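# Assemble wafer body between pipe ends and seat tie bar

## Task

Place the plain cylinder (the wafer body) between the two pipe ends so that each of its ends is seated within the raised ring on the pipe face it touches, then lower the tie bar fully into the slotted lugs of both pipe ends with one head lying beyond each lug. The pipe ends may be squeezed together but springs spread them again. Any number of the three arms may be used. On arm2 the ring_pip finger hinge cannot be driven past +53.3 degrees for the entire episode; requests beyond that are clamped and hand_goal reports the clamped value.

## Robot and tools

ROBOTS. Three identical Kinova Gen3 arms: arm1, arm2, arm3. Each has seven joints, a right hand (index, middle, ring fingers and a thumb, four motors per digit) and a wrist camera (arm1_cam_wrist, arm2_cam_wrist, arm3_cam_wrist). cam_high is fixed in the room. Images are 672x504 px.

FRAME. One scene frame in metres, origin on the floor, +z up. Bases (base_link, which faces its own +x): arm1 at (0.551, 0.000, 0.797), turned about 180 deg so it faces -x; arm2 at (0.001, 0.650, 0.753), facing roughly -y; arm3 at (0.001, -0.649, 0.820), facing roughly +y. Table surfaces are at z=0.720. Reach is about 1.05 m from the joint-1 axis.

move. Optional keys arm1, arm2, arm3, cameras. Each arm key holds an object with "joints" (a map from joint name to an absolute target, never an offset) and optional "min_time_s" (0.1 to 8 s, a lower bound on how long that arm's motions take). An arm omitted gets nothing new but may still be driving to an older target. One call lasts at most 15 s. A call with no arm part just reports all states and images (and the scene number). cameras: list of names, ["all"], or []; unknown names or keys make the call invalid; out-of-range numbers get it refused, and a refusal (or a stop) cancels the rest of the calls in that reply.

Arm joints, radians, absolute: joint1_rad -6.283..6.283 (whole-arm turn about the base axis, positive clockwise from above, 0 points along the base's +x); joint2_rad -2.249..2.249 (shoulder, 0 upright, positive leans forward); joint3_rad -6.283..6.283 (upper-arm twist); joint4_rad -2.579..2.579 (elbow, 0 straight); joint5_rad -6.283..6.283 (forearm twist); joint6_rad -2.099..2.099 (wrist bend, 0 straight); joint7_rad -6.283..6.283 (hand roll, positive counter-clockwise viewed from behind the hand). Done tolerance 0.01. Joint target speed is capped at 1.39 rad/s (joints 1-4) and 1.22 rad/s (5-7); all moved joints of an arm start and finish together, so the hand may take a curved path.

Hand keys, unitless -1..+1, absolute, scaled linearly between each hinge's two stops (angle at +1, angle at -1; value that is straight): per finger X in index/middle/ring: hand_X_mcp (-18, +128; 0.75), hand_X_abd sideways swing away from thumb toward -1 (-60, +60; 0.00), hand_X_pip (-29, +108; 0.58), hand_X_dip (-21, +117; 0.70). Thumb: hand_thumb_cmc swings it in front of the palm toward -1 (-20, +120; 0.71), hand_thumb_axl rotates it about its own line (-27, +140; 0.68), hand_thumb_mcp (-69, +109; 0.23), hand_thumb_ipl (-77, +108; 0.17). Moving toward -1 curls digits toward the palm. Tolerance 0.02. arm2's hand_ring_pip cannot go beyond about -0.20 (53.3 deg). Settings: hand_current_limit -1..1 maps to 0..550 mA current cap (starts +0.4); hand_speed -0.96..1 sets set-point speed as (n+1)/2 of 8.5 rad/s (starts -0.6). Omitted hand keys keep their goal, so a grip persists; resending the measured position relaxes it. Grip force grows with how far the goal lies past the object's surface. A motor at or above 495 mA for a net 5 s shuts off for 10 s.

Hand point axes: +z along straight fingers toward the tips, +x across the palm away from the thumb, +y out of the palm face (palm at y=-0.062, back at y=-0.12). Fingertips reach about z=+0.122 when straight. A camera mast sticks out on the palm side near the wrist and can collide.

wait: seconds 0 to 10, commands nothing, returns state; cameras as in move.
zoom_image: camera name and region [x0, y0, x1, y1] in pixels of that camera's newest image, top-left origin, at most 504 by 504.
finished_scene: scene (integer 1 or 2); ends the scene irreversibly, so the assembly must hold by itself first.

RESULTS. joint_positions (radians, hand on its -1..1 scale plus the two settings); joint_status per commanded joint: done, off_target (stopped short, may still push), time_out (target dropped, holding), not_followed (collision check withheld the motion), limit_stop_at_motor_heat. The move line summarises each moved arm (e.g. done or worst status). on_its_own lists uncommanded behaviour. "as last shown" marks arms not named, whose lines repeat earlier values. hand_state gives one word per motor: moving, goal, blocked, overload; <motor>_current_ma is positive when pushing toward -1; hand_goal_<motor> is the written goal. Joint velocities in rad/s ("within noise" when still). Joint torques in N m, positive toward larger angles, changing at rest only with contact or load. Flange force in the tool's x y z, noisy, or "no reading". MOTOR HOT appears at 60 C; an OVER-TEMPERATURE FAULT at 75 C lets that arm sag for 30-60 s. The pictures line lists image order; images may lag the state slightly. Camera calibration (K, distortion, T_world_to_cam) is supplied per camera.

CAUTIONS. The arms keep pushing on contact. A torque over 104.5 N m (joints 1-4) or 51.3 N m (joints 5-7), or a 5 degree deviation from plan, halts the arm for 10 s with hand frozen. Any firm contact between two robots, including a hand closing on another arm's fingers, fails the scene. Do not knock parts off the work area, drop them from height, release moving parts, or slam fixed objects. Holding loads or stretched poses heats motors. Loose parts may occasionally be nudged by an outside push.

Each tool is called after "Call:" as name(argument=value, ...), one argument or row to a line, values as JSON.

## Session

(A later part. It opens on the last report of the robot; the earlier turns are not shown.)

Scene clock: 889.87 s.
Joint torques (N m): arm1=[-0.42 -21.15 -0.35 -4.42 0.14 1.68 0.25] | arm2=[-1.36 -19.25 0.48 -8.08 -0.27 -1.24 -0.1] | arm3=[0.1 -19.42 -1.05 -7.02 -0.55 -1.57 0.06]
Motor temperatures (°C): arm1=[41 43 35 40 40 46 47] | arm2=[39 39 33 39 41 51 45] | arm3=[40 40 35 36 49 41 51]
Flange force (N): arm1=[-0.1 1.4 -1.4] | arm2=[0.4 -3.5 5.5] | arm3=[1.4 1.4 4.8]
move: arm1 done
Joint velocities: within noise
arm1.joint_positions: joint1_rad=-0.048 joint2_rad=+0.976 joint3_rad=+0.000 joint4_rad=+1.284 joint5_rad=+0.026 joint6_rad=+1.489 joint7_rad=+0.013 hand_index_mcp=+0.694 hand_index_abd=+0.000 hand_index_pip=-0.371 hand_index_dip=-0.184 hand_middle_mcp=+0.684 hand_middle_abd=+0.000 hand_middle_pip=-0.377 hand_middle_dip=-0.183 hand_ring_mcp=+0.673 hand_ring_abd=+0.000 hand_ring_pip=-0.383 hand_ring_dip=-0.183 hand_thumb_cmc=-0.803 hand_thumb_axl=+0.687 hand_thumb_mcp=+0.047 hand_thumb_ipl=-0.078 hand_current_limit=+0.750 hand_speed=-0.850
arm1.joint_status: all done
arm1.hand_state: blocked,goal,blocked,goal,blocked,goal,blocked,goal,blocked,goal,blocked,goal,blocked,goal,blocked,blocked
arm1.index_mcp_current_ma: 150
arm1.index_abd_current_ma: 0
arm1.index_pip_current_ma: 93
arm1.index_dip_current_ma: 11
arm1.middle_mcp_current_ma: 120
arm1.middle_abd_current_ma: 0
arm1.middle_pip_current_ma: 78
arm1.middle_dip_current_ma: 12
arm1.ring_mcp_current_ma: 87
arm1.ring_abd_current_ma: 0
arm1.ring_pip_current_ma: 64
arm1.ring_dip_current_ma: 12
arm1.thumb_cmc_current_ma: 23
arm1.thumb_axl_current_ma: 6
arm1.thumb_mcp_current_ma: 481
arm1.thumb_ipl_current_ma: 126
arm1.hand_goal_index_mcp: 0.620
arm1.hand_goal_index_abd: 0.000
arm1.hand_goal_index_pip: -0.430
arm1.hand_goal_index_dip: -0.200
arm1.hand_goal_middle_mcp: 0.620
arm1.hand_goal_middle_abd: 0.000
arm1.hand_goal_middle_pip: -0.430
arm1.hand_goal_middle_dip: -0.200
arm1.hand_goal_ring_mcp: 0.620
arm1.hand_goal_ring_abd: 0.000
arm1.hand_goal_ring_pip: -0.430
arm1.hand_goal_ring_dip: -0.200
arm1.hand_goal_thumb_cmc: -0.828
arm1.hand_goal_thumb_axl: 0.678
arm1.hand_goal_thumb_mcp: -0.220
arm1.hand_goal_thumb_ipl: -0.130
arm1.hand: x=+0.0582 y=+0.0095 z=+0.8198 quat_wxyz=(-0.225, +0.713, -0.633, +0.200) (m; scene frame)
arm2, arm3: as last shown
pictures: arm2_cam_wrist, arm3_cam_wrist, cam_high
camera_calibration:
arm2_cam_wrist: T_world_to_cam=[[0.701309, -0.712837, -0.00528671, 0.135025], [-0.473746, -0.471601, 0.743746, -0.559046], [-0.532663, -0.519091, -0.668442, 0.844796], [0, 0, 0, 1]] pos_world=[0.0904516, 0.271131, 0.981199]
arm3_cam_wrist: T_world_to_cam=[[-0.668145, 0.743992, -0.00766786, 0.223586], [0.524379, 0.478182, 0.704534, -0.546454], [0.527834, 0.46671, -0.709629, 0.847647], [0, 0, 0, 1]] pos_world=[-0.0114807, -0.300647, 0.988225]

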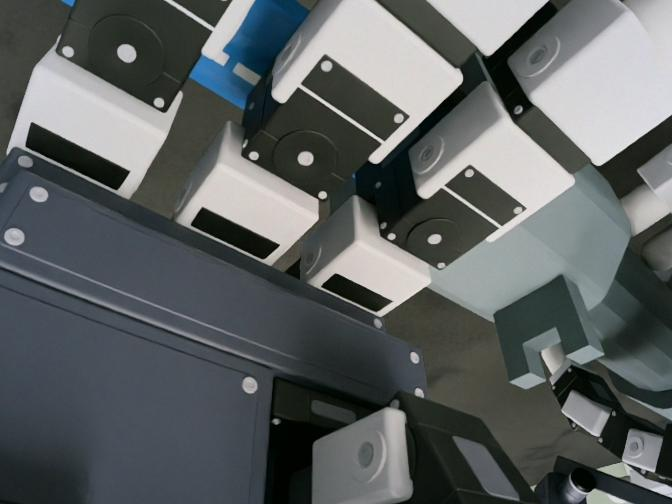

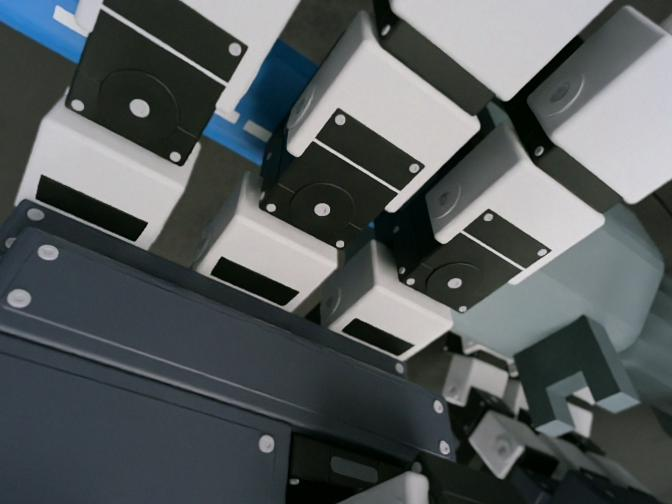

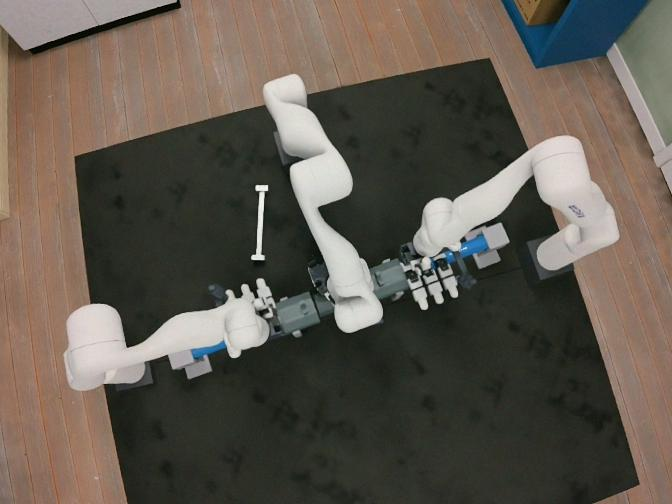

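Call:
move(
  arm2={"joints":{"joint1_rad":-0.0214,"joint2_rad":0.5539,"joint4_rad":1.8422,"joint6_rad":0.7485,"joint7_rad":1.6469},"min_time_s":4},
  arm3={"joints":{"joint1_rad":0.1839,"joint2_rad":0.6562,"joint4_rad":1.9476,"joint6_rad":0.5378,"joint7_rad":1.8385},"min_time_s":4},
  cameras=["cam_high","arm2_cam_wrist"],
)

Call:
zoom_image(
  camera="arm2_cam_wrist",
  region=[560, 180, 672, 340],
)

Call:
zoom_image(
  camera="cam_high",
  region=[295, 280, 340, 325],
)

Scene clock: 911.67 s.
Joint torques (N m): arm1=[-3.12 -22.15 -2.96 -4.97 -1.3 1.67 0.64] | arm2=[-1.99 -18.54 -0.07 -10.66 -0.58 -3.04 -0.24] | arm3=[-0.82 -21.22 -2.09 -12.87 -1.46 -4.74 -0.54]
Motor temperatures (°C): arm1=[41 43 35 41 40 46 47] | arm2=[39 40 33 39 41 52 45] | arm3=[40 40 35 36 49 41 51]
Flange force (N): arm1=[-5.5 1.8 0.5] | arm2=[7.6 -4.3 0.9] | arm3=[12.6 1.4 2.5]
move: arm2 done; arm3 done
Joint velocities: within noise
arm1: as last shown
arm1.joint_positions: joint1_rad=-0.048 joint2_rad=+0.976 joint3_rad=+0.000 joint4_rad=+1.284 joint5_rad=+0.026 joint6_rad=+1.489 joint7_rad=+0.013 hand_index_mcp=+0.694 hand_index_abd=+0.000 hand_index_pip=-0.371 hand_index_dip=-0.184 hand_middle_mcp=+0.684 hand_middle_abd=+0.000 hand_middle_pip=-0.377 hand_middle_dip=-0.183 hand_ring_mcp=+0.672 hand_ring_abd=+0.000 hand_ring_pip=-0.384 hand_ring_dip=-0.183 hand_thumb_cmc=-0.795 hand_thumb_axl=+0.691 hand_thumb_mcp=+0.047 hand_thumb_ipl=-0.078 hand_current_limit=+0.750 hand_speed=-0.850
arm1.ring_mcp_current_ma: 85
arm1.ring_pip_current_ma: 61
arm1.thumb_cmc_current_ma: 37
arm1.thumb_axl_current_ma: 11
arm2.joint_positions: joint1_rad=-0.021 joint2_rad=+0.554 joint3_rad=+0.000 joint4_rad=+1.842 joint5_rad=+0.000 joint6_rad=+0.749 joint7_rad=+1.647 hand_index_mcp=-0.469 hand_index_abd=+0.000 hand_index_pip=+0.577 hand_index_dip=+0.696 hand_middle_mcp=-0.455 hand_middle_abd=+0.000 hand_middle_pip=+0.577 hand_middle_dip=+0.696 hand_ring_mcp=-0.458 hand_ring_abd=+0.000 hand_ring_pip=+0.577 hand_ring_dip=+0.696 hand_thumb_cmc=-0.568 hand_thumb_axl=+0.677 hand_thumb_mcp=+0.946 hand_thumb_ipl=+0.598 hand_current_limit=+0.400 hand_speed=-0.600
arm2.joint_status: all done
arm2.hand_state: goal,goal,goal,goal,blocked,goal,goal,goal,goal,goal,goal,goal,goal,goal,goal,goal
arm2.index_mcp_current_ma: 11
arm2.index_abd_current_ma: 0
arm2.index_pip_current_ma: 0
arm2.index_dip_current_ma: 0
arm2.middle_mcp_current_ma: 42
arm2.middle_abd_current_ma: 0
arm2.middle_pip_current_ma: 0
arm2.middle_dip_current_ma: 0
arm2.ring_mcp_current_ma: 34
arm2.ring_abd_current_ma: 0
arm2.ring_pip_current_ma: 0
arm2.ring_dip_current_ma: 0
arm2.thumb_cmc_current_ma: 1
arm2.thumb_axl_current_ma: 0
arm2.thumb_mcp_current_ma: -6
arm2.thumb_ipl_current_ma: -2
arm2.hand_goal_index_mcp: -0.478
arm2.hand_goal_index_abd: 0.000
arm2.hand_goal_index_pip: 0.576
arm2.hand_goal_index_dip: 0.696
arm2.hand_goal_middle_mcp: -0.478
arm2.hand_goal_middle_abd: 0.000
arm2.hand_goal_middle_pip: 0.576
arm2.hand_goal_middle_dip: 0.696
arm2.hand_goal_ring_mcp: -0.478
arm2.hand_goal_ring_abd: 0.000
arm2.hand_goal_ring_pip: 0.576
arm2.hand_goal_ring_dip: 0.696
arm2.hand_goal_thumb_cmc: -0.570
arm2.hand_goal_thumb_axl: 0.678
arm2.hand_goal_thumb_mcp: 0.950
arm2.hand_goal_thumb_ipl: 0.600
arm2.hand: x=+0.0763 y=+0.2028 z=+0.8634 quat_wxyz=(-0.002, +0.669, +0.744, +0.000) (m; scene frame)
arm3.joint_positions: joint1_rad=+0.184 joint2_rad=+0.656 joint3_rad=+0.000 joint4_rad=+1.948 joint5_rad=+0.000 joint6_rad=+0.538 joint7_rad=+1.838 hand_index_mcp=-0.462 hand_index_abd=+0.000 hand_index_pip=+0.577 hand_index_dip=+0.696 hand_middle_mcp=-0.457 hand_middle_abd=+0.000 hand_middle_pip=+0.577 hand_middle_dip=+0.696 hand_ring_mcp=-0.454 hand_ring_abd=+0.000 hand_ring_pip=+0.577 hand_ring_dip=+0.696 hand_thumb_cmc=-0.568 hand_thumb_axl=+0.677 hand_thumb_mcp=+0.945 hand_thumb_ipl=+0.598 hand_current_limit=+0.400 hand_speed=-0.600
arm3.joint_status: all done
arm3.hand_state: goal,goal,goal,goal,blocked,goal,goal,goal,blocked,goal,goal,goal,goal,goal,goal,goal
arm3.index_mcp_current_ma: 7
arm3.index_abd_current_ma: 0
arm3.index_pip_current_ma: 0
arm3.index_dip_current_ma: 0
arm3.middle_mcp_current_ma: 12
arm3.middle_abd_current_ma: 0
arm3.middle_pip_current_ma: 0
arm3.middle_dip_current_ma: 0
arm3.ring_mcp_current_ma: 14
arm3.ring_abd_current_ma: 0
arm3.ring_pip_current_ma: 0
arm3.ring_dip_current_ma: 0
arm3.thumb_cmc_current_ma: 0
arm3.thumb_axl_current_ma: 0
arm3.thumb_mcp_current_ma: -1
arm3.thumb_ipl_current_ma: 0
arm3.hand_goal_index_mcp: -0.478
arm3.hand_goal_index_abd: 0.000
arm3.hand_goal_index_pip: 0.576
arm3.hand_goal_index_dip: 0.696
arm3.hand_goal_middle_mcp: -0.478
arm3.hand_goal_middle_abd: 0.000
arm3.hand_goal_middle_pip: 0.576
arm3.hand_goal_middle_dip: 0.696
arm3.hand_goal_ring_mcp: -0.478
arm3.hand_goal_ring_abd: 0.000
arm3.hand_goal_ring_pip: 0.576
arm3.hand_goal_ring_dip: 0.696
arm3.hand_goal_thumb_cmc: -0.570
arm3.hand_goal_thumb_axl: 0.678
arm3.hand_goal_thumb_mcp: 0.950
arm3.hand_goal_thumb_ipl: 0.600
arm3.hand: x=+0.0060 y=-0.2270 z=+0.8679 quat_wxyz=(-0.001, -0.744, +0.668, +0.004) (m; scene frame)
pictures: arm2_cam_wrist, cam_high
camera_calibration:
arm2_cam_wrist: T_world_to_cam=[[0.70138, -0.712768, -0.005292, 0.12803], [-0.473632, -0.471587, 0.743827, -0.562742], [-0.532672, -0.519199, -0.668351, 0.840635], [0, 0, 0, 1]] pos_world=[0.0914517, 0.26233, 0.9811]

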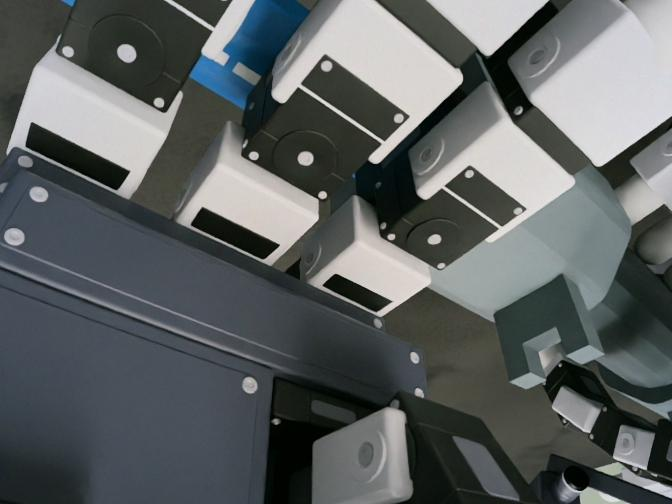

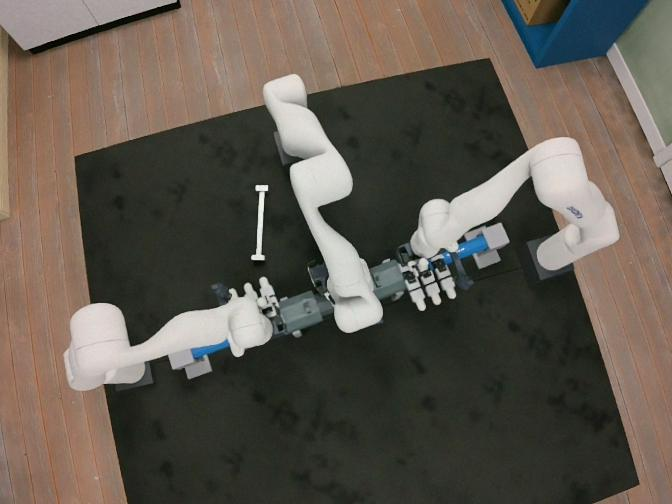

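Scaled by 3.150.

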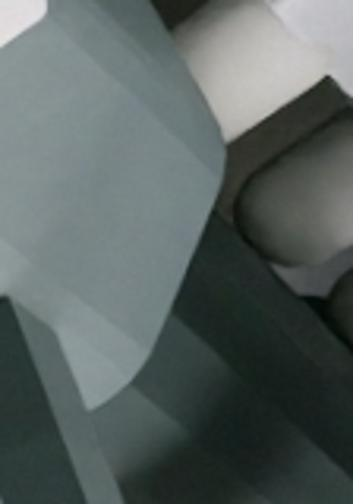

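Scaled by 11.200.

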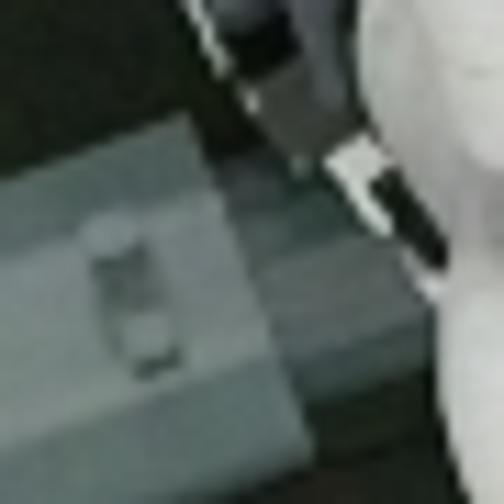

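Call:
move(
  arm2={"joints":{"joint1_rad":-0.0196,"joint2_rad":0.5391,"joint4_rad":1.8722,"joint6_rad":0.7334,"joint7_rad":1.6487},"min_time_s":2},
  arm3={"joints":{"joint1_rad":0.1892,"joint2_rad":0.6462,"joint4_rad":1.9736,"joint6_rad":0.5218,"joint7_rad":1.8437},"min_time_s":2},
  cameras=[],
)

Call:
move(
  arm1={"joints":{"joint1_rad":-0.0615,"joint2_rad":0.9746,"joint4_rad":1.2945,"joint5_rad":0.0422,"joint6_rad":1.48,"joint7_rad":0.005},"min_time_s":2},
  cameras=["cam_high","arm2_cam_wrist"],
)

Call:
zoom_image(
  camera="arm2_cam_wrist",
  region=[560, 180, 672, 340],
)

Call:
zoom_image(
  camera="cam_high",
  region=[295, 280, 340, 325],
)

Call:
move(
  arm2={"joints":{"joint1_rad":-0.0214,"joint2_rad":0.5539,"joint4_rad":1.8422,"joint6_rad":0.7485,"joint7_rad":1.6469},"min_time_s":4},
  arm3={"joints":{"joint1_rad":0.1839,"joint2_rad":0.6562,"joint4_rad":1.9476,"joint6_rad":0.5378,"joint7_rad":1.8385},"min_time_s":4},
  cameras=["cam_high","arm2_cam_wrist"],
)

Scene clock: 956.97 s.
Joint torques (N m): arm1=[-0.5 -21.15 -0.36 -4.4 0.17 1.71 0.23] | arm2=[-1.33 -19.34 0.48 -8.1 -0.28 -1.23 -0.14] | arm3=[0.19 -19.37 -0.99 -7.09 -0.63 -1.57 0.03]
Motor temperatures (°C): arm1=[41 44 34 41 40 46 47] | arm2=[39 40 33 39 41 51 45] | arm3=[40 41 35 37 49 41 51]
Flange force (N): arm1=[-0.3 1.5 -1.4] | arm2=[0.4 -3.6 5.7] | arm3=[1.6 1.6 4.8]
move: arm2 done; arm3 done
Joint velocities: within noise
arm1: as last shown
arm1.joint_positions: joint1_rad=-0.048 joint2_rad=+0.976 joint3_rad=+0.000 joint4_rad=+1.284 joint5_rad=+0.026 joint6_rad=+1.489 joint7_rad=+0.013 hand_index_mcp=+0.694 hand_index_abd=+0.000 hand_index_pip=-0.371 hand_index_dip=-0.184 hand_middle_mcp=+0.684 hand_middle_abd=+0.000 hand_middle_pip=-0.379 hand_middle_dip=-0.184 hand_ring_mcp=+0.672 hand_ring_abd=+0.000 hand_ring_pip=-0.385 hand_ring_dip=-0.184 hand_thumb_cmc=-0.795 hand_thumb_axl=+0.691 hand_thumb_mcp=+0.047 hand_thumb_ipl=-0.078 hand_current_limit=+0.750 hand_speed=-0.850
arm1.middle_pip_current_ma: 75
arm1.middle_dip_current_ma: 11
arm1.ring_pip_current_ma: 60
arm1.ring_dip_current_ma: 11
arm2.joint_positions: joint1_rad=-0.020 joint2_rad=+0.539 joint3_rad=+0.000 joint4_rad=+1.872 joint5_rad=+0.000 joint6_rad=+0.733 joint7_rad=+1.649 hand_index_mcp=-0.467 hand_index_abd=+0.000 hand_index_pip=+0.577 hand_index_dip=+0.696 hand_middle_mcp=-0.455 hand_middle_abd=+0.000 hand_middle_pip=+0.577 hand_middle_dip=+0.696 hand_ring_mcp=-0.458 hand_ring_abd=+0.000 hand_ring_pip=+0.577 hand_ring_dip=+0.696 hand_thumb_cmc=-0.568 hand_thumb_axl=+0.677 hand_thumb_mcp=+0.946 hand_thumb_ipl=+0.598 hand_current_limit=+0.400 hand_speed=-0.600
arm2.joint_status: all done
arm2.hand_state: goal,goal,goal,goal,blocked,goal,goal,goal,goal,goal,goal,goal,goal,goal,goal,goal
arm2.index_mcp_current_ma: 14
arm2.index_abd_current_ma: 0
arm2.index_pip_current_ma: 0
arm2.index_dip_current_ma: 0
arm2.middle_mcp_current_ma: 42
arm2.middle_abd_current_ma: 0
arm2.middle_pip_current_ma: 0
arm2.middle_dip_current_ma: 0
arm2.ring_mcp_current_ma: 34
arm2.ring_abd_current_ma: 0
arm2.ring_pip_current_ma: 0
arm2.ring_dip_current_ma: 0
arm2.thumb_cmc_current_ma: 1
arm2.thumb_axl_current_ma: 0
arm2.thumb_mcp_current_ma: -6
arm2.thumb_ipl_current_ma: -2
arm2.hand_goal_index_mcp: -0.478
arm2.hand_goal_index_abd: 0.000
arm2.hand_goal_index_pip: 0.576
arm2.hand_goal_index_dip: 0.696
arm2.hand_goal_middle_mcp: -0.478
arm2.hand_goal_middle_abd: 0.000
arm2.hand_goal_middle_pip: 0.576
arm2.hand_goal_middle_dip: 0.696
arm2.hand_goal_ring_mcp: -0.478
arm2.hand_goal_ring_abd: 0.000
arm2.hand_goal_ring_pip: 0.576
arm2.hand_goal_ring_dip: 0.696
arm2.hand_goal_thumb_cmc: -0.570
arm2.hand_goal_thumb_axl: 0.678
arm2.hand_goal_thumb_mcp: 0.950
arm2.hand_goal_thumb_ipl: 0.600
arm2.hand: x=+0.0753 y=+0.2117 z=+0.8635 quat_wxyz=(-0.002, +0.669, +0.744, +0.000) (m; scene frame)
arm3.joint_positions: joint1_rad=+0.189 joint2_rad=+0.646 joint3_rad=+0.000 joint4_rad=+1.974 joint5_rad=+0.000 joint6_rad=+0.522 joint7_rad=+1.844 hand_index_mcp=-0.460 hand_index_abd=+0.000 hand_index_pip=+0.577 hand_index_dip=+0.696 hand_middle_mcp=-0.457 hand_middle_abd=+0.000 hand_middle_pip=+0.577 hand_middle_dip=+0.696 hand_ring_mcp=-0.454 hand_ring_abd=+0.000 hand_ring_pip=+0.577 hand_ring_dip=+0.696 hand_thumb_cmc=-0.568 hand_thumb_axl=+0.677 hand_thumb_mcp=+0.945 hand_thumb_ipl=+0.598 hand_current_limit=+0.400 hand_speed=-0.600
arm3.joint_status: all done
arm3.hand_state: goal,goal,goal,goal,blocked,goal,goal,goal,blocked,goal,goal,goal,goal,goal,goal,goal
arm3.index_mcp_current_ma: 8
arm3.index_abd_current_ma: 0
arm3.index_pip_current_ma: 0
arm3.index_dip_current_ma: 0
arm3.middle_mcp_current_ma: 12
arm3.middle_abd_current_ma: 0
arm3.middle_pip_current_ma: 0
arm3.middle_dip_current_ma: 0
arm3.ring_mcp_current_ma: 14
arm3.ring_abd_current_ma: 0
arm3.ring_pip_current_ma: 0
arm3.ring_dip_current_ma: 0
arm3.thumb_cmc_current_ma: 0
arm3.thumb_axl_current_ma: 0
arm3.thumb_mcp_current_ma: -1
arm3.thumb_ipl_current_ma: 0
arm3.hand_goal_index_mcp: -0.478
arm3.hand_goal_index_abd: 0.000
arm3.hand_goal_index_pip: 0.576
arm3.hand_goal_index_dip: 0.696
arm3.hand_goal_middle_mcp: -0.478
arm3.hand_goal_middle_abd: 0.000
arm3.hand_goal_middle_pip: 0.576
arm3.hand_goal_middle_dip: 0.696
arm3.hand_goal_ring_mcp: -0.478
arm3.hand_goal_ring_abd: 0.000
arm3.hand_goal_ring_pip: 0.576
arm3.hand_goal_ring_dip: 0.696
arm3.hand_goal_thumb_cmc: -0.570
arm3.hand_goal_thumb_axl: 0.678
arm3.hand_goal_thumb_mcp: 0.950
arm3.hand_goal_thumb_ipl: 0.600
arm3.hand: x=+0.0069 y=-0.2350 z=+0.8679 quat_wxyz=(-0.001, -0.744, +0.668, +0.004) (m; scene frame)
pictures: none
No camera images: "cameras" was empty.

Scene clock: 959.27 s.
Joint torques (N m): arm1=[-0.49 -21.11 -0.29 -4.37 0.24 1.76 0.21] | arm2=[-1.32 -19.32 0.48 -8.14 -0.27 -1.22 -0.13] | arm3=[0.16 -19.4 -1.02 -7.02 -0.62 -1.5 0.03]
Motor temperatures (°C): arm1=[41 44 34 41 40 46 47] | arm2=[39 40 33 39 41 51 45] | arm3=[40 41 35 37 49 41 51]
Flange force (N): arm1=[-0.2 1.4 -1.1] | arm2=[0.6 -3.5 5.7] | arm3=[1.5 1.5 5.0]
move: arm1 done
Joint velocities: within noise
arm1.joint_positions: joint1_rad=-0.061 joint2_rad=+0.975 joint3_rad=+0.000 joint4_rad=+1.294 joint5_rad=+0.042 joint6_rad=+1.480 joint7_rad=+0.005 hand_index_mcp=+0.694 hand_index_abd=+0.000 hand_index_pip=-0.371 hand_index_dip=-0.184 hand_middle_mcp=+0.684 hand_middle_abd=+0.000 hand_middle_pip=-0.379 hand_middle_dip=-0.184 hand_ring_mcp=+0.672 hand_ring_abd=+0.000 hand_ring_pip=-0.385 hand_ring_dip=-0.184 hand_thumb_cmc=-0.795 hand_thumb_axl=+0.691 hand_thumb_mcp=+0.047 hand_thumb_ipl=-0.078 hand_current_limit=+0.750 hand_speed=-0.850
arm1.joint_status: all done
arm1.hand_state: blocked,goal,blocked,goal,blocked,goal,blocked,goal,blocked,goal,blocked,goal,blocked,goal,blocked,blocked
arm1.index_mcp_current_ma: 150
arm1.index_abd_current_ma: 0
arm1.index_pip_current_ma: 93
arm1.index_dip_current_ma: 11
arm1.middle_mcp_current_ma: 120
arm1.middle_abd_current_ma: 0
arm1.middle_pip_current_ma: 75
arm1.middle_dip_current_ma: 11
arm1.ring_mcp_current_ma: 85
arm1.ring_abd_current_ma: 0
arm1.ring_pip_current_ma: 60
arm1.ring_dip_current_ma: 11
arm1.thumb_cmc_current_ma: 37
arm1.thumb_axl_current_ma: 11
arm1.thumb_mcp_current_ma: 481
arm1.thumb_ipl_current_ma: 126
arm1.hand_goal_index_mcp: 0.620
arm1.hand_goal_index_abd: 0.000
arm1.hand_goal_index_pip: -0.430
arm1.hand_goal_index_dip: -0.200
arm1.hand_goal_middle_mcp: 0.620
arm1.hand_goal_middle_abd: 0.000
arm1.hand_goal_middle_pip: -0.430
arm1.hand_goal_middle_dip: -0.200
arm1.hand_goal_ring_mcp: 0.620
arm1.hand_goal_ring_abd: 0.000
arm1.hand_goal_ring_pip: -0.430
arm1.hand_goal_ring_dip: -0.200
arm1.hand_goal_thumb_cmc: -0.828
arm1.hand_goal_thumb_axl: 0.678
arm1.hand_goal_thumb_mcp: -0.220
arm1.hand_goal_thumb_ipl: -0.130
arm1.hand: x=+0.0594 y=+0.0086 z=+0.8186 quat_wxyz=(-0.232, +0.717, -0.629, +0.192) (m; scene frame)
arm2, arm3: as last shown
pictures: arm2_cam_wrist, cam_high
camera_calibration:
arm2_cam_wrist: T_world_to_cam=[[0.701309, -0.712837, -0.00528671, 0.135025], [-0.473746, -0.471601, 0.743746, -0.559046], [-0.532663, -0.519091, -0.668442, 0.844796], [0, 0, 0, 1]] pos_world=[0.0904516, 0.271131, 0.981199]

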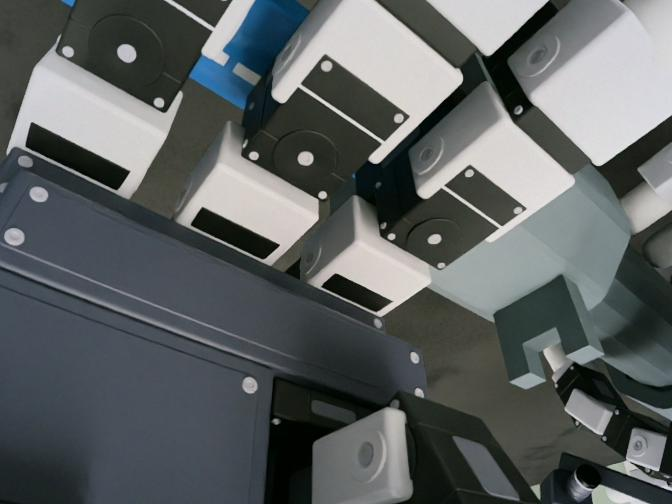

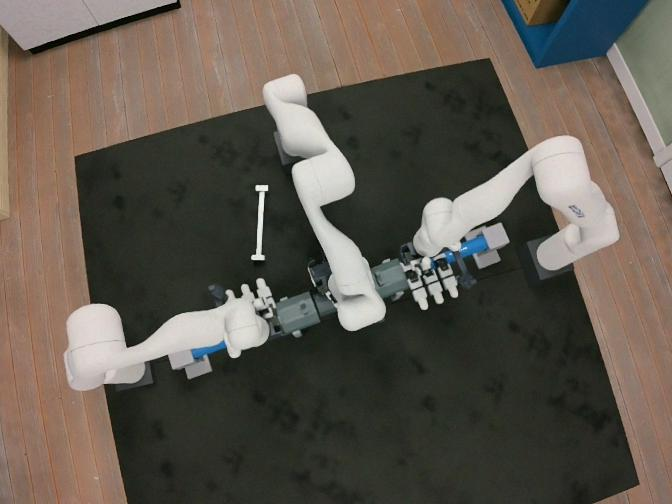

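Scaled by 3.150.

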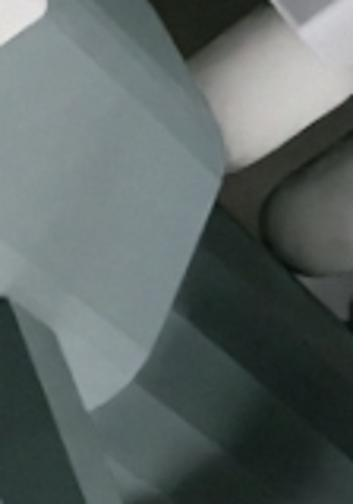

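Scaled by 11.200.

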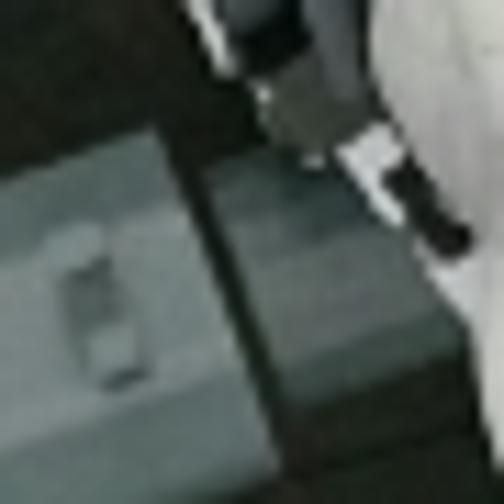

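Scene clock: 963.57 s.
Joint torques (N m): arm1=[-2.03 -22.15 -1.9 -4.71 -0.7 1.87 0.57] | arm2=[-1.53 -18.71 0.36 -9.83 -0.42 -2.46 -0.26] | arm3=[-0.74 -20.16 -1.95 -10.55 -1.19 -3.55 -0.29]
Motor temperatures (°C): arm1=[41 44 34 41 40 46 47] | arm2=[39 40 33 39 41 51 45] | arm3=[40 41 35 37 49 41 51]
Flange force (N): arm1=[-3.3 2.5 0.6] | arm2=[5.5 -3.6 2.0] | arm3=[8.6 0.8 2.2]
move: arm2 done; arm3 done
Joint velocities: within noise
arm1: as last shown
arm1.joint_positions: joint1_rad=-0.062 joint2_rad=+0.975 joint3_rad=+0.000 joint4_rad=+1.294 joint5_rad=+0.042 joint6_rad=+1.480 joint7_rad=+0.005 hand_index_mcp=+0.694 hand_index_abd=+0.000 hand_index_pip=-0.371 hand_index_dip=-0.184 hand_middle_mcp=+0.684 hand_middle_abd=+0.000 hand_middle_pip=-0.379 hand_middle_dip=-0.184 hand_ring_mcp=+0.672 hand_ring_abd=+0.000 hand_ring_pip=-0.385 hand_ring_dip=-0.184 hand_thumb_cmc=-0.795 hand_thumb_axl=+0.691 hand_thumb_mcp=+0.047 hand_thumb_ipl=-0.078 hand_current_limit=+0.750 hand_speed=-0.850
arm1.hand: x=+0.0594 y=+0.0085 z=+0.8186 quat_wxyz=(-0.232, +0.717, -0.629, +0.192) (m; scene frame)
arm2.joint_positions: joint1_rad=-0.021 joint2_rad=+0.554 joint3_rad=+0.000 joint4_rad=+1.842 joint5_rad=+0.000 joint6_rad=+0.748 joint7_rad=+1.647 hand_index_mcp=-0.469 hand_index_abd=+0.000 hand_index_pip=+0.577 hand_index_dip=+0.696 hand_middle_mcp=-0.455 hand_middle_abd=+0.000 hand_middle_pip=+0.577 hand_middle_dip=+0.696 hand_ring_mcp=-0.458 hand_ring_abd=+0.000 hand_ring_pip=+0.577 hand_ring_dip=+0.696 hand_thumb_cmc=-0.568 hand_thumb_axl=+0.677 hand_thumb_mcp=+0.946 hand_thumb_ipl=+0.598 hand_current_limit=+0.400 hand_speed=-0.600
arm2.joint_status: all done
arm2.hand_state: goal,goal,goal,goal,blocked,goal,goal,goal,goal,goal,goal,goal,goal,goal,goal,goal
arm2.index_mcp_current_ma: 12
arm2.index_abd_current_ma: 0
arm2.index_pip_current_ma: 0
arm2.index_dip_current_ma: 0
arm2.middle_mcp_current_ma: 42
arm2.middle_abd_current_ma: 0
arm2.middle_pip_current_ma: 0
arm2.middle_dip_current_ma: 0
arm2.ring_mcp_current_ma: 34
arm2.ring_abd_current_ma: 0
arm2.ring_pip_current_ma: 0
arm2.ring_dip_current_ma: 0
arm2.thumb_cmc_current_ma: 1
arm2.thumb_axl_current_ma: 0
arm2.thumb_mcp_current_ma: -6
arm2.thumb_ipl_current_ma: -2
arm2.hand_goal_index_mcp: -0.478
arm2.hand_goal_index_abd: 0.000
arm2.hand_goal_index_pip: 0.576
arm2.hand_goal_index_dip: 0.696
arm2.hand_goal_middle_mcp: -0.478
arm2.hand_goal_middle_abd: 0.000
arm2.hand_goal_middle_pip: 0.576
arm2.hand_goal_middle_dip: 0.696
arm2.hand_goal_ring_mcp: -0.478
arm2.hand_goal_ring_abd: 0.000
arm2.hand_goal_ring_pip: 0.576
arm2.hand_goal_ring_dip: 0.696
arm2.hand_goal_thumb_cmc: -0.570
arm2.hand_goal_thumb_axl: 0.678
arm2.hand_goal_thumb_mcp: 0.950
arm2.hand_goal_thumb_ipl: 0.600
arm2.hand: x=+0.0764 y=+0.2028 z=+0.8635 quat_wxyz=(-0.002, +0.669, +0.744, +0.000) (m; scene frame)
arm3.joint_positions: joint1_rad=+0.184 joint2_rad=+0.656 joint3_rad=+0.000 joint4_rad=+1.948 joint5_rad=+0.000 joint6_rad=+0.538 joint7_rad=+1.838 hand_index_mcp=-0.461 hand_index_abd=+0.000 hand_index_pip=+0.577 hand_index_dip=+0.696 hand_middle_mcp=-0.457 hand_middle_abd=+0.000 hand_middle_pip=+0.577 hand_middle_dip=+0.696 hand_ring_mcp=-0.454 hand_ring_abd=+0.000 hand_ring_pip=+0.577 hand_ring_dip=+0.696 hand_thumb_cmc=-0.568 hand_thumb_axl=+0.677 hand_thumb_mcp=+0.945 hand_thumb_ipl=+0.598 hand_current_limit=+0.400 hand_speed=-0.600
arm3.joint_status: all done
arm3.hand_state: goal,goal,goal,goal,blocked,goal,goal,goal,blocked,goal,goal,goal,goal,goal,goal,goal
arm3.index_mcp_current_ma: 8
arm3.index_abd_current_ma: 0
arm3.index_pip_current_ma: 0
arm3.index_dip_current_ma: 0
arm3.middle_mcp_current_ma: 12
arm3.middle_abd_current_ma: 0
arm3.middle_pip_current_ma: 0
arm3.middle_dip_current_ma: 0
arm3.ring_mcp_current_ma: 14
arm3.ring_abd_current_ma: 0
arm3.ring_pip_current_ma: 0
arm3.ring_dip_current_ma: 0
arm3.thumb_cmc_current_ma: 0
arm3.thumb_axl_current_ma: 0
arm3.thumb_mcp_current_ma: -1
arm3.thumb_ipl_current_ma: 0
arm3.hand_goal_index_mcp: -0.478
arm3.hand_goal_index_abd: 0.000
arm3.hand_goal_index_pip: 0.576
arm3.hand_goal_index_dip: 0.696
arm3.hand_goal_middle_mcp: -0.478
arm3.hand_goal_middle_abd: 0.000
arm3.hand_goal_middle_pip: 0.576
arm3.hand_goal_middle_dip: 0.696
arm3.hand_goal_ring_mcp: -0.478
arm3.hand_goal_ring_abd: 0.000
arm3.hand_goal_ring_pip: 0.576
arm3.hand_goal_ring_dip: 0.696
arm3.hand_goal_thumb_cmc: -0.570
arm3.hand_goal_thumb_axl: 0.678
arm3.hand_goal_thumb_mcp: 0.950
arm3.hand_goal_thumb_ipl: 0.600
arm3.hand: x=+0.0061 y=-0.2269 z=+0.8679 quat_wxyz=(-0.001, -0.744, +0.668, +0.004) (m; scene frame)
pictures: arm2_cam_wrist, cam_high
camera_calibration:
arm2_cam_wrist: T_world_to_cam=[[0.701385, -0.712764, -0.00519133, 0.127788], [-0.473657, -0.471513, 0.743858, -0.562791], [-0.532643, -0.519272, -0.668317, 0.840619], [0, 0, 0, 1]] pos_world=[0.0915519, 0.26223, 0.9811]

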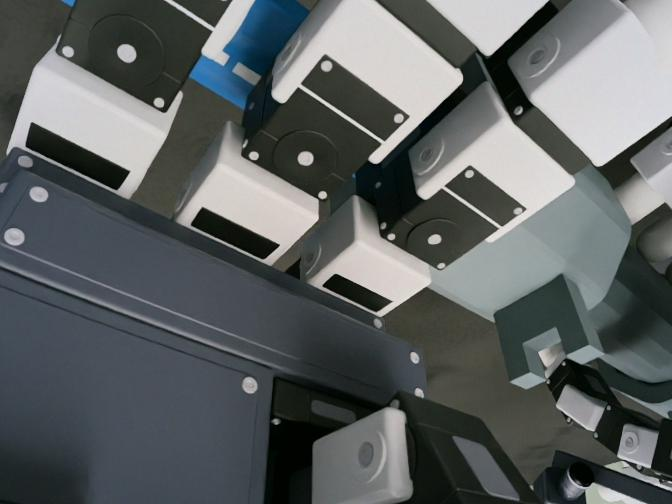

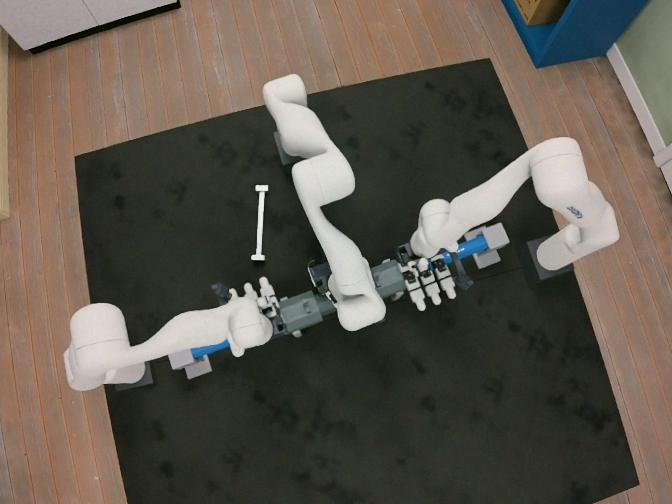

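Call:
move(
  arm1={"joints":{"joint1_rad":-0.0664,"joint2_rad":0.9746,"joint4_rad":1.2959,"joint5_rad":0.0475,"joint6_rad":1.4788,"joint7_rad":-0.0053},"min_time_s":1.5},
  cameras=[],
)

Call:
move(
  arm2={"joints":{"joint1_rad":-0.022,"joint2_rad":0.5588,"joint4_rad":1.8322,"joint6_rad":0.7535,"joint7_rad":1.6463},"min_time_s":4},
  arm3={"joints":{"joint1_rad":0.182,"joint2_rad":0.6599,"joint4_rad":1.938,"joint6_rad":0.5437,"joint7_rad":1.8365},"min_time_s":4},
  cameras=["cam_high","arm2_cam_wrist","arm3_cam_wrist"],
)

Call:
zoom_image(
  camera="arm2_cam_wrist",
  region=[560, 180, 672, 340],
)

Call:
zoom_image(
  camera="arm3_cam_wrist",
  region=[560, 180, 672, 400],
)

Call:
zoom_image(
  camera="cam_high",
  region=[295, 280, 340, 325],
)

Scene clock: 994.93 s.
Joint torques (N m): arm1=[-0.56 -21.07 -0.28 -4.35 0.22 1.72 0.21] | arm2=[-1.47 -18.76 0.38 -9.82 -0.39 -2.47 -0.24] | arm3=[-0.36 -20.12 -1.5 -8.81 -0.88 -2.46 -0.12]
Motor temperatures (°C): arm1=[41 44 34 41 40 46 47] | arm2=[39 40 33 39 41 51 45] | arm3=[40 40 35 37 49 41 51]
Flange force (N): arm1=[-0.4 1.4 -1.3] | arm2=[5.3 -3.4 2.1] | arm3=[4.9 0.9 4.2]
move: arm1 done
Joint velocities: within noise
arm1.joint_positions: joint1_rad=-0.066 joint2_rad=+0.975 joint3_rad=+0.000 joint4_rad=+1.296 joint5_rad=+0.047 joint6_rad=+1.479 joint7_rad=-0.005 hand_index_mcp=+0.694 hand_index_abd=+0.000 hand_index_pip=-0.372 hand_index_dip=-0.187 hand_middle_mcp=+0.684 hand_middle_abd=+0.000 hand_middle_pip=-0.379 hand_middle_dip=-0.184 hand_ring_mcp=+0.672 hand_ring_abd=+0.000 hand_ring_pip=-0.385 hand_ring_dip=-0.184 hand_thumb_cmc=-0.796 hand_thumb_axl=+0.691 hand_thumb_mcp=+0.047 hand_thumb_ipl=-0.078 hand_current_limit=+0.750 hand_speed=-0.850
arm1.joint_status: all done
arm1.hand_state: blocked,goal,blocked,goal,blocked,goal,blocked,goal,blocked,goal,blocked,goal,blocked,goal,blocked,blocked
arm1.index_mcp_current_ma: 150
arm1.index_abd_current_ma: 0
arm1.index_pip_current_ma: 92
arm1.index_dip_current_ma: 8
arm1.middle_mcp_current_ma: 120
arm1.middle_abd_current_ma: 0
arm1.middle_pip_current_ma: 74
arm1.middle_dip_current_ma: 11
arm1.ring_mcp_current_ma: 85
arm1.ring_abd_current_ma: 0
arm1.ring_pip_current_ma: 60
arm1.ring_dip_current_ma: 11
arm1.thumb_cmc_current_ma: 36
arm1.thumb_axl_current_ma: 11
arm1.thumb_mcp_current_ma: 481
arm1.thumb_ipl_current_ma: 126
arm1.hand_goal_index_mcp: 0.620
arm1.hand_goal_index_abd: 0.000
arm1.hand_goal_index_pip: -0.430
arm1.hand_goal_index_dip: -0.200
arm1.hand_goal_middle_mcp: 0.620
arm1.hand_goal_middle_abd: 0.000
arm1.hand_goal_middle_pip: -0.430
arm1.hand_goal_middle_dip: -0.200
arm1.hand_goal_ring_mcp: 0.620
arm1.hand_goal_ring_abd: 0.000
arm1.hand_goal_ring_pip: -0.430
arm1.hand_goal_ring_dip: -0.200
arm1.hand_goal_thumb_cmc: -0.828
arm1.hand_goal_thumb_axl: 0.678
arm1.hand_goal_thumb_mcp: -0.220
arm1.hand_goal_thumb_ipl: -0.130
arm1.hand: x=+0.0595 y=+0.0086 z=+0.8186 quat_wxyz=(-0.235, +0.716, -0.630, +0.188) (m; scene frame)
arm2, arm3: as last shown
arm3.hand: x=+0.0060 y=-0.2270 z=+0.8679 quat_wxyz=(-0.001, -0.744, +0.668, +0.004) (m; scene frame)
pictures: none
No camera images: "cameras" was empty.

Scene clock: 999.23 s.
Joint torques (N m): arm1=[-3.06 -22.04 -3.02 -4.65 -1.38 1.81 0.59] | arm2=[-2.86 -19.3 -0.97 -14.76 -1.08 -5.45 -0.44] | arm3=[-3.01 -21.48 -4.53 -16.47 -2.2 -6.77 -0.57]
Motor temperatures (°C): arm1=[41 44 34 41 40 46 47] | arm2=[39 40 33 39 41 51 45] | arm3=[40 40 35 37 49 41 51]
Flange force (N): arm1=[-5.7 2.6 0.4] | arm2=[16.4 -5.6 -0.6] | arm3=[21.3 -1.3 -0.8]
move: arm2 done; arm3 done
Joint velocities: within noise
arm1: as last shown
arm1.joint_positions: joint1_rad=-0.066 joint2_rad=+0.975 joint3_rad=+0.000 joint4_rad=+1.296 joint5_rad=+0.048 joint6_rad=+1.479 joint7_rad=-0.005 hand_index_mcp=+0.694 hand_index_abd=+0.000 hand_index_pip=-0.372 hand_index_dip=-0.187 hand_middle_mcp=+0.684 hand_middle_abd=+0.000 hand_middle_pip=-0.379 hand_middle_dip=-0.184 hand_ring_mcp=+0.672 hand_ring_abd=+0.000 hand_ring_pip=-0.385 hand_ring_dip=-0.185 hand_thumb_cmc=-0.796 hand_thumb_axl=+0.691 hand_thumb_mcp=+0.047 hand_thumb_ipl=-0.078 hand_current_limit=+0.750 hand_speed=-0.850
arm1.ring_dip_current_ma: 10
arm2.joint_positions: joint1_rad=-0.022 joint2_rad=+0.559 joint3_rad=+0.000 joint4_rad=+1.832 joint5_rad=+0.000 joint6_rad=+0.754 joint7_rad=+1.646 hand_index_mcp=-0.472 hand_index_abd=+0.000 hand_index_pip=+0.577 hand_index_dip=+0.696 hand_middle_mcp=-0.455 hand_middle_abd=+0.000 hand_middle_pip=+0.577 hand_middle_dip=+0.696 hand_ring_mcp=-0.458 hand_ring_abd=+0.000 hand_ring_pip=+0.577 hand_ring_dip=+0.696 hand_thumb_cmc=-0.568 hand_thumb_axl=+0.677 hand_thumb_mcp=+0.946 hand_thumb_ipl=+0.598 hand_current_limit=+0.400 hand_speed=-0.600
arm2.joint_status: all done
arm2.hand_state: goal,goal,goal,goal,blocked,goal,goal,goal,goal,goal,goal,goal,goal,goal,goal,goal
arm2.index_mcp_current_ma: 6
arm2.index_abd_current_ma: 0
arm2.index_pip_current_ma: 0
arm2.index_dip_current_ma: 0
arm2.middle_mcp_current_ma: 42
arm2.middle_abd_current_ma: 0
arm2.middle_pip_current_ma: 0
arm2.middle_dip_current_ma: 0
arm2.ring_mcp_current_ma: 34
arm2.ring_abd_current_ma: 0
arm2.ring_pip_current_ma: 0
arm2.ring_dip_current_ma: 0
arm2.thumb_cmc_current_ma: 1
arm2.thumb_axl_current_ma: 0
arm2.thumb_mcp_current_ma: -6
arm2.thumb_ipl_current_ma: -2
arm2.hand_goal_index_mcp: -0.478
arm2.hand_goal_index_abd: 0.000
arm2.hand_goal_index_pip: 0.576
arm2.hand_goal_index_dip: 0.696
arm2.hand_goal_middle_mcp: -0.478
arm2.hand_goal_middle_abd: 0.000
arm2.hand_goal_middle_pip: 0.576
arm2.hand_goal_middle_dip: 0.696
arm2.hand_goal_ring_mcp: -0.478
arm2.hand_goal_ring_abd: 0.000
arm2.hand_goal_ring_pip: 0.576
arm2.hand_goal_ring_dip: 0.696
arm2.hand_goal_thumb_cmc: -0.570
arm2.hand_goal_thumb_axl: 0.678
arm2.hand_goal_thumb_mcp: 0.950
arm2.hand_goal_thumb_ipl: 0.600
arm2.hand: x=+0.0767 y=+0.1998 z=+0.8635 quat_wxyz=(-0.002, +0.669, +0.744, +0.000) (m; scene frame)
arm3.joint_positions: joint1_rad=+0.182 joint2_rad=+0.660 joint3_rad=+0.000 joint4_rad=+1.938 joint5_rad=+0.000 joint6_rad=+0.544 joint7_rad=+1.836 hand_index_mcp=-0.464 hand_index_abd=+0.000 hand_index_pip=+0.577 hand_index_dip=+0.696 hand_middle_mcp=-0.457 hand_middle_abd=+0.000 hand_middle_pip=+0.577 hand_middle_dip=+0.696 hand_ring_mcp=-0.454 hand_ring_abd=+0.000 hand_ring_pip=+0.577 hand_ring_dip=+0.696 hand_thumb_cmc=-0.568 hand_thumb_axl=+0.677 hand_thumb_mcp=+0.945 hand_thumb_ipl=+0.598 hand_current_limit=+0.400 hand_speed=-0.600
arm3.joint_status: all done
arm3.hand_state: goal,goal,goal,goal,blocked,goal,goal,goal,blocked,goal,goal,goal,goal,goal,goal,goal
arm3.index_mcp_current_ma: 5
arm3.index_abd_current_ma: 0
arm3.index_pip_current_ma: 0
arm3.index_dip_current_ma: 0
arm3.middle_mcp_current_ma: 12
arm3.middle_abd_current_ma: 0
arm3.middle_pip_current_ma: 0
arm3.middle_dip_current_ma: 0
arm3.ring_mcp_current_ma: 14
arm3.ring_abd_current_ma: 0
arm3.ring_pip_current_ma: 0
arm3.ring_dip_current_ma: 0
arm3.thumb_cmc_current_ma: 0
arm3.thumb_axl_current_ma: 0
arm3.thumb_mcp_current_ma: -1
arm3.thumb_ipl_current_ma: 0
arm3.hand_goal_index_mcp: -0.478
arm3.hand_goal_index_abd: 0.000
arm3.hand_goal_index_pip: 0.576
arm3.hand_goal_index_dip: 0.696
arm3.hand_goal_middle_mcp: -0.478
arm3.hand_goal_middle_abd: 0.000
arm3.hand_goal_middle_pip: 0.576
arm3.hand_goal_middle_dip: 0.696
arm3.hand_goal_ring_mcp: -0.478
arm3.hand_goal_ring_abd: 0.000
arm3.hand_goal_ring_pip: 0.576
arm3.hand_goal_ring_dip: 0.696
arm3.hand_goal_thumb_cmc: -0.570
arm3.hand_goal_thumb_axl: 0.678
arm3.hand_goal_thumb_mcp: 0.950
arm3.hand_goal_thumb_ipl: 0.600
arm3.hand: x=+0.0057 y=-0.2240 z=+0.8679 quat_wxyz=(-0.001, -0.744, +0.668, +0.004) (m; scene frame)
pictures: arm2_cam_wrist, arm3_cam_wrist, cam_high
camera_calibration:
arm2_cam_wrist: T_world_to_cam=[[0.701385, -0.712764, -0.00519133, 0.125511], [-0.473657, -0.471513, 0.743858, -0.564016], [-0.532643, -0.519272, -0.668317, 0.839273], [0, 0, 0, 1]] pos_world=[0.0918519, 0.25933, 0.9811]
arm3_cam_wrist: T_world_to_cam=[[-0.668145, 0.743992, -0.00766786, 0.214601], [0.524379, 0.478182, 0.704534, -0.551155], [0.527834, 0.46671, -0.709629, 0.843218], [0, 0, 0, 1]] pos_world=[-0.0126807, -0.289647, 0.988325]

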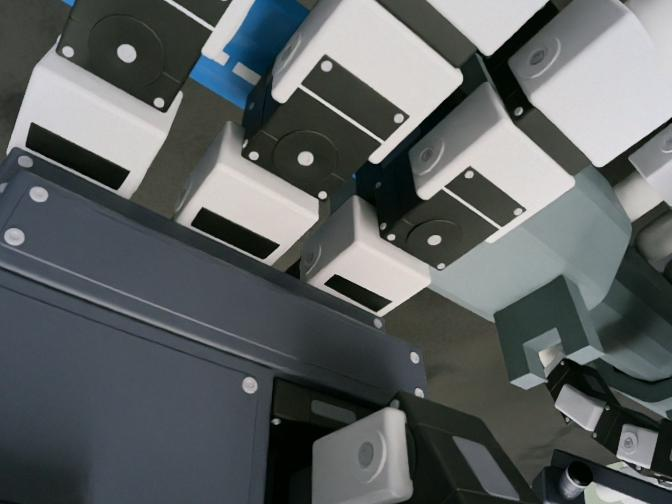

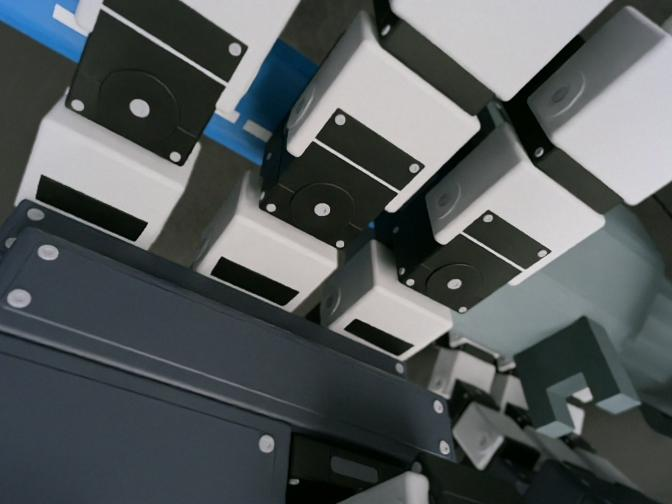

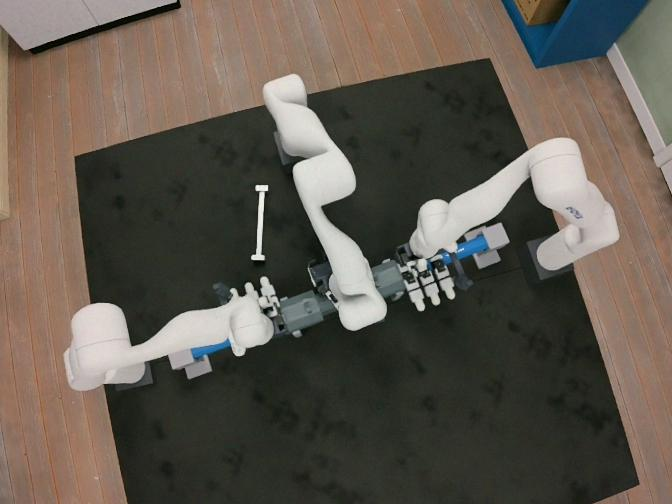

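Scaled by 3.150.

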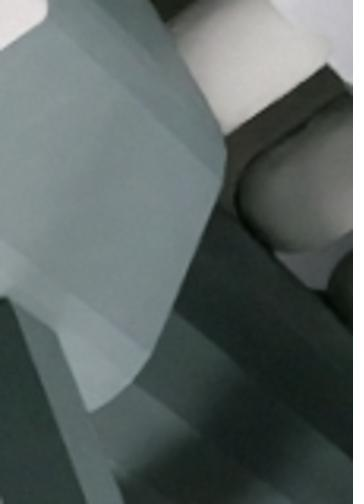

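Scaled by 2.291.

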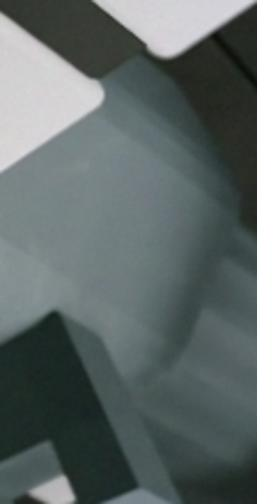

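Scaled by 11.200.

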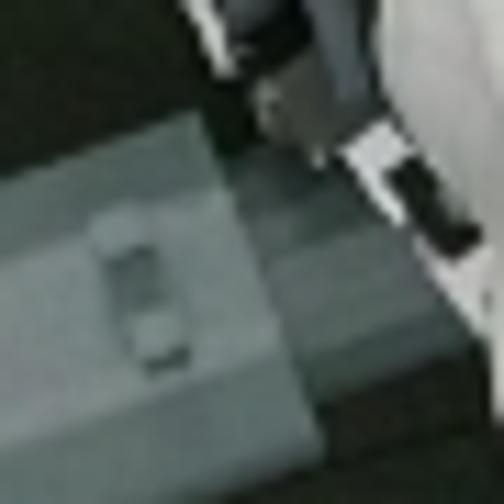

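Call:
move(
  arm1={"joints":{"hand_speed":-0.9,"hand_index_mcp":0.959,"hand_middle_mcp":0.959,"hand_ring_mcp":0.959,"hand_index_pip":-0.153,"hand_middle_pip":-0.153,"hand_ring_pip":-0.153,"hand_index_dip":0.043,"hand_middle_dip":0.043,"hand_ring_dip":0.043,"hand_thumb_mcp":0.112,"hand_thumb_ipl":-0.049}},
  cameras=["cam_high","arm2_cam_wrist","arm3_cam_wrist"],
)

Call:
zoom_image(
  camera="arm2_cam_wrist",
  region=[560, 180, 672, 340],
)

Scene clock: 1024.50 s.
Joint torques (N m): arm1=[-0.46 -20.11 -0.33 -3.95 0.23 1.64 0.21] | arm2=[-2.98 -19.54 -1 -15.16 -1.19 -5.67 -0.44] | arm3=[-3.1 -21.44 -4.57 -16 -2.19 -6.59 -0.6]
Motor temperatures (°C): arm1=[41 44 34 41 40 46 47] | arm2=[39 40 33 40 41 51 45] | arm3=[40 41 35 37 49 41 52]
Flange force (N): arm1=[-0.3 0.6 -2.9] | arm2=[17.1 -5.8 -0.4] | arm3=[20.3 -1.9 -0.7]
move: arm1 done
Joint velocities: within noise
arm1.joint_positions: joint1_rad=-0.066 joint2_rad=+0.975 joint3_rad=+0.000 joint4_rad=+1.296 joint5_rad=+0.047 joint6_rad=+1.479 joint7_rad=-0.005 hand_index_mcp=+0.947 hand_index_abd=+0.000 hand_index_pip=-0.154 hand_index_dip=+0.042 hand_middle_mcp=+0.946 hand_middle_abd=+0.000 hand_middle_pip=-0.154 hand_middle_dip=+0.042 hand_ring_mcp=+0.946 hand_ring_abd=+0.000 hand_ring_pip=-0.154 hand_ring_dip=+0.042 hand_thumb_cmc=-0.824 hand_thumb_axl=+0.681 hand_thumb_mcp=+0.104 hand_thumb_ipl=-0.047 hand_current_limit=+0.750 hand_speed=-0.900
arm1.joint_status: all done
arm1.hand_state: goal,goal,goal,goal,goal,goal,goal,goal,goal,goal,goal,goal,goal,goal,goal,goal
arm1.index_mcp_current_ma: -9
arm1.index_abd_current_ma: 0
arm1.index_pip_current_ma: 0
arm1.index_dip_current_ma: 0
arm1.middle_mcp_current_ma: -10
arm1.middle_abd_current_ma: 0
arm1.middle_pip_current_ma: 0
arm1.middle_dip_current_ma: 0
arm1.ring_mcp_current_ma: -9
arm1.ring_abd_current_ma: 0
arm1.ring_pip_current_ma: 0
arm1.ring_dip_current_ma: 0
arm1.thumb_cmc_current_ma: 1
arm1.thumb_axl_current_ma: 1
arm1.thumb_mcp_current_ma: -5
arm1.thumb_ipl_current_ma: 0
arm1.hand_goal_index_mcp: 0.960
arm1.hand_goal_index_abd: 0.000
arm1.hand_goal_index_pip: -0.152
arm1.hand_goal_index_dip: 0.044
arm1.hand_goal_middle_mcp: 0.960
arm1.hand_goal_middle_abd: 0.000
arm1.hand_goal_middle_pip: -0.152
arm1.hand_goal_middle_dip: 0.044
arm1.hand_goal_ring_mcp: 0.960
arm1.hand_goal_ring_abd: 0.000
arm1.hand_goal_ring_pip: -0.152
arm1.hand_goal_ring_dip: 0.044
arm1.hand_goal_thumb_cmc: -0.828
arm1.hand_goal_thumb_axl: 0.678
arm1.hand_goal_thumb_mcp: 0.112
arm1.hand_goal_thumb_ipl: -0.048
arm1.hand: x=+0.0595 y=+0.0086 z=+0.8186 quat_wxyz=(-0.235, +0.716, -0.630, +0.188) (m; scene frame)
arm2, arm3: as last shown
pictures: arm2_cam_wrist, arm3_cam_wrist, cam_high
camera_calibration:
arm2_cam_wrist: T_world_to_cam=[[0.701385, -0.712764, -0.00519133, 0.125511], [-0.473657, -0.471513, 0.743858, -0.564016], [-0.532643, -0.519272, -0.668317, 0.839273], [0, 0, 0, 1]] pos_world=[0.0918519, 0.25933, 0.9811]
arm3_cam_wrist: T_world_to_cam=[[-0.668145, 0.743992, -0.00766786, 0.214534], [0.524379, 0.478182, 0.704534, -0.551102], [0.527834, 0.46671, -0.709629, 0.843271], [0, 0, 0, 1]] pos_world=[-0.0127807, -0.289647, 0.988325]

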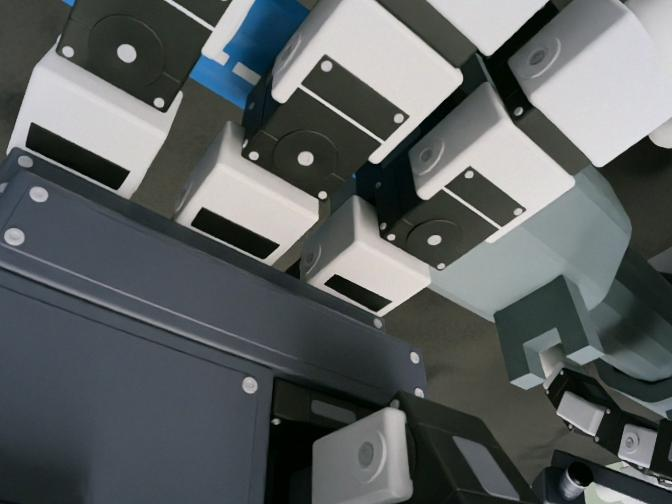

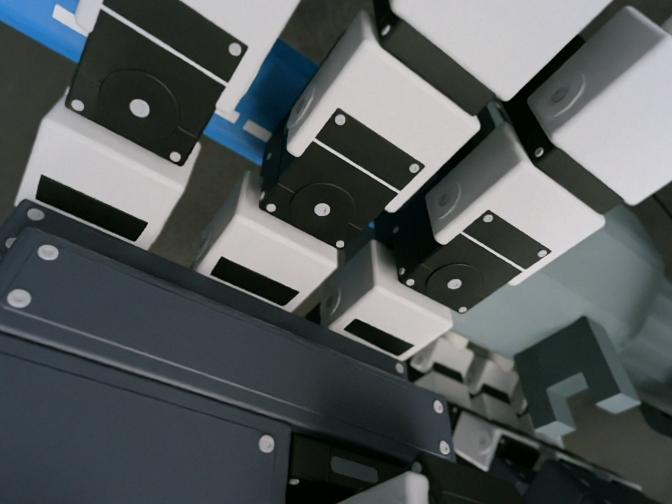

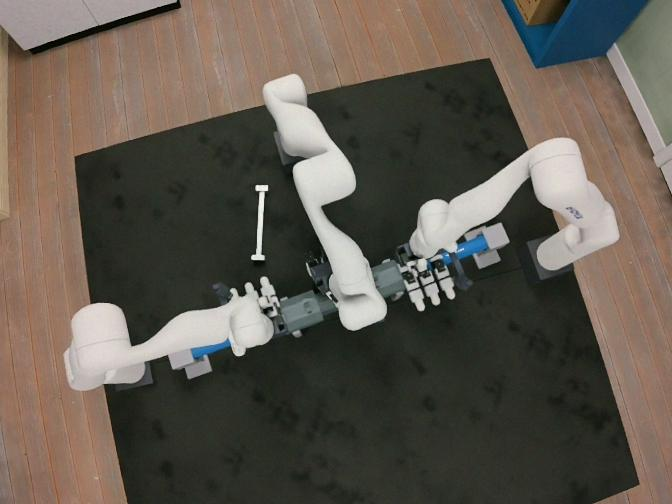

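Scaled by 3.150.

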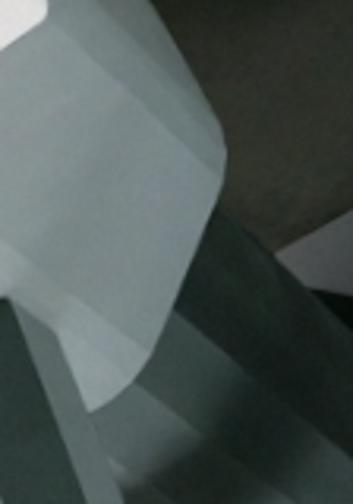

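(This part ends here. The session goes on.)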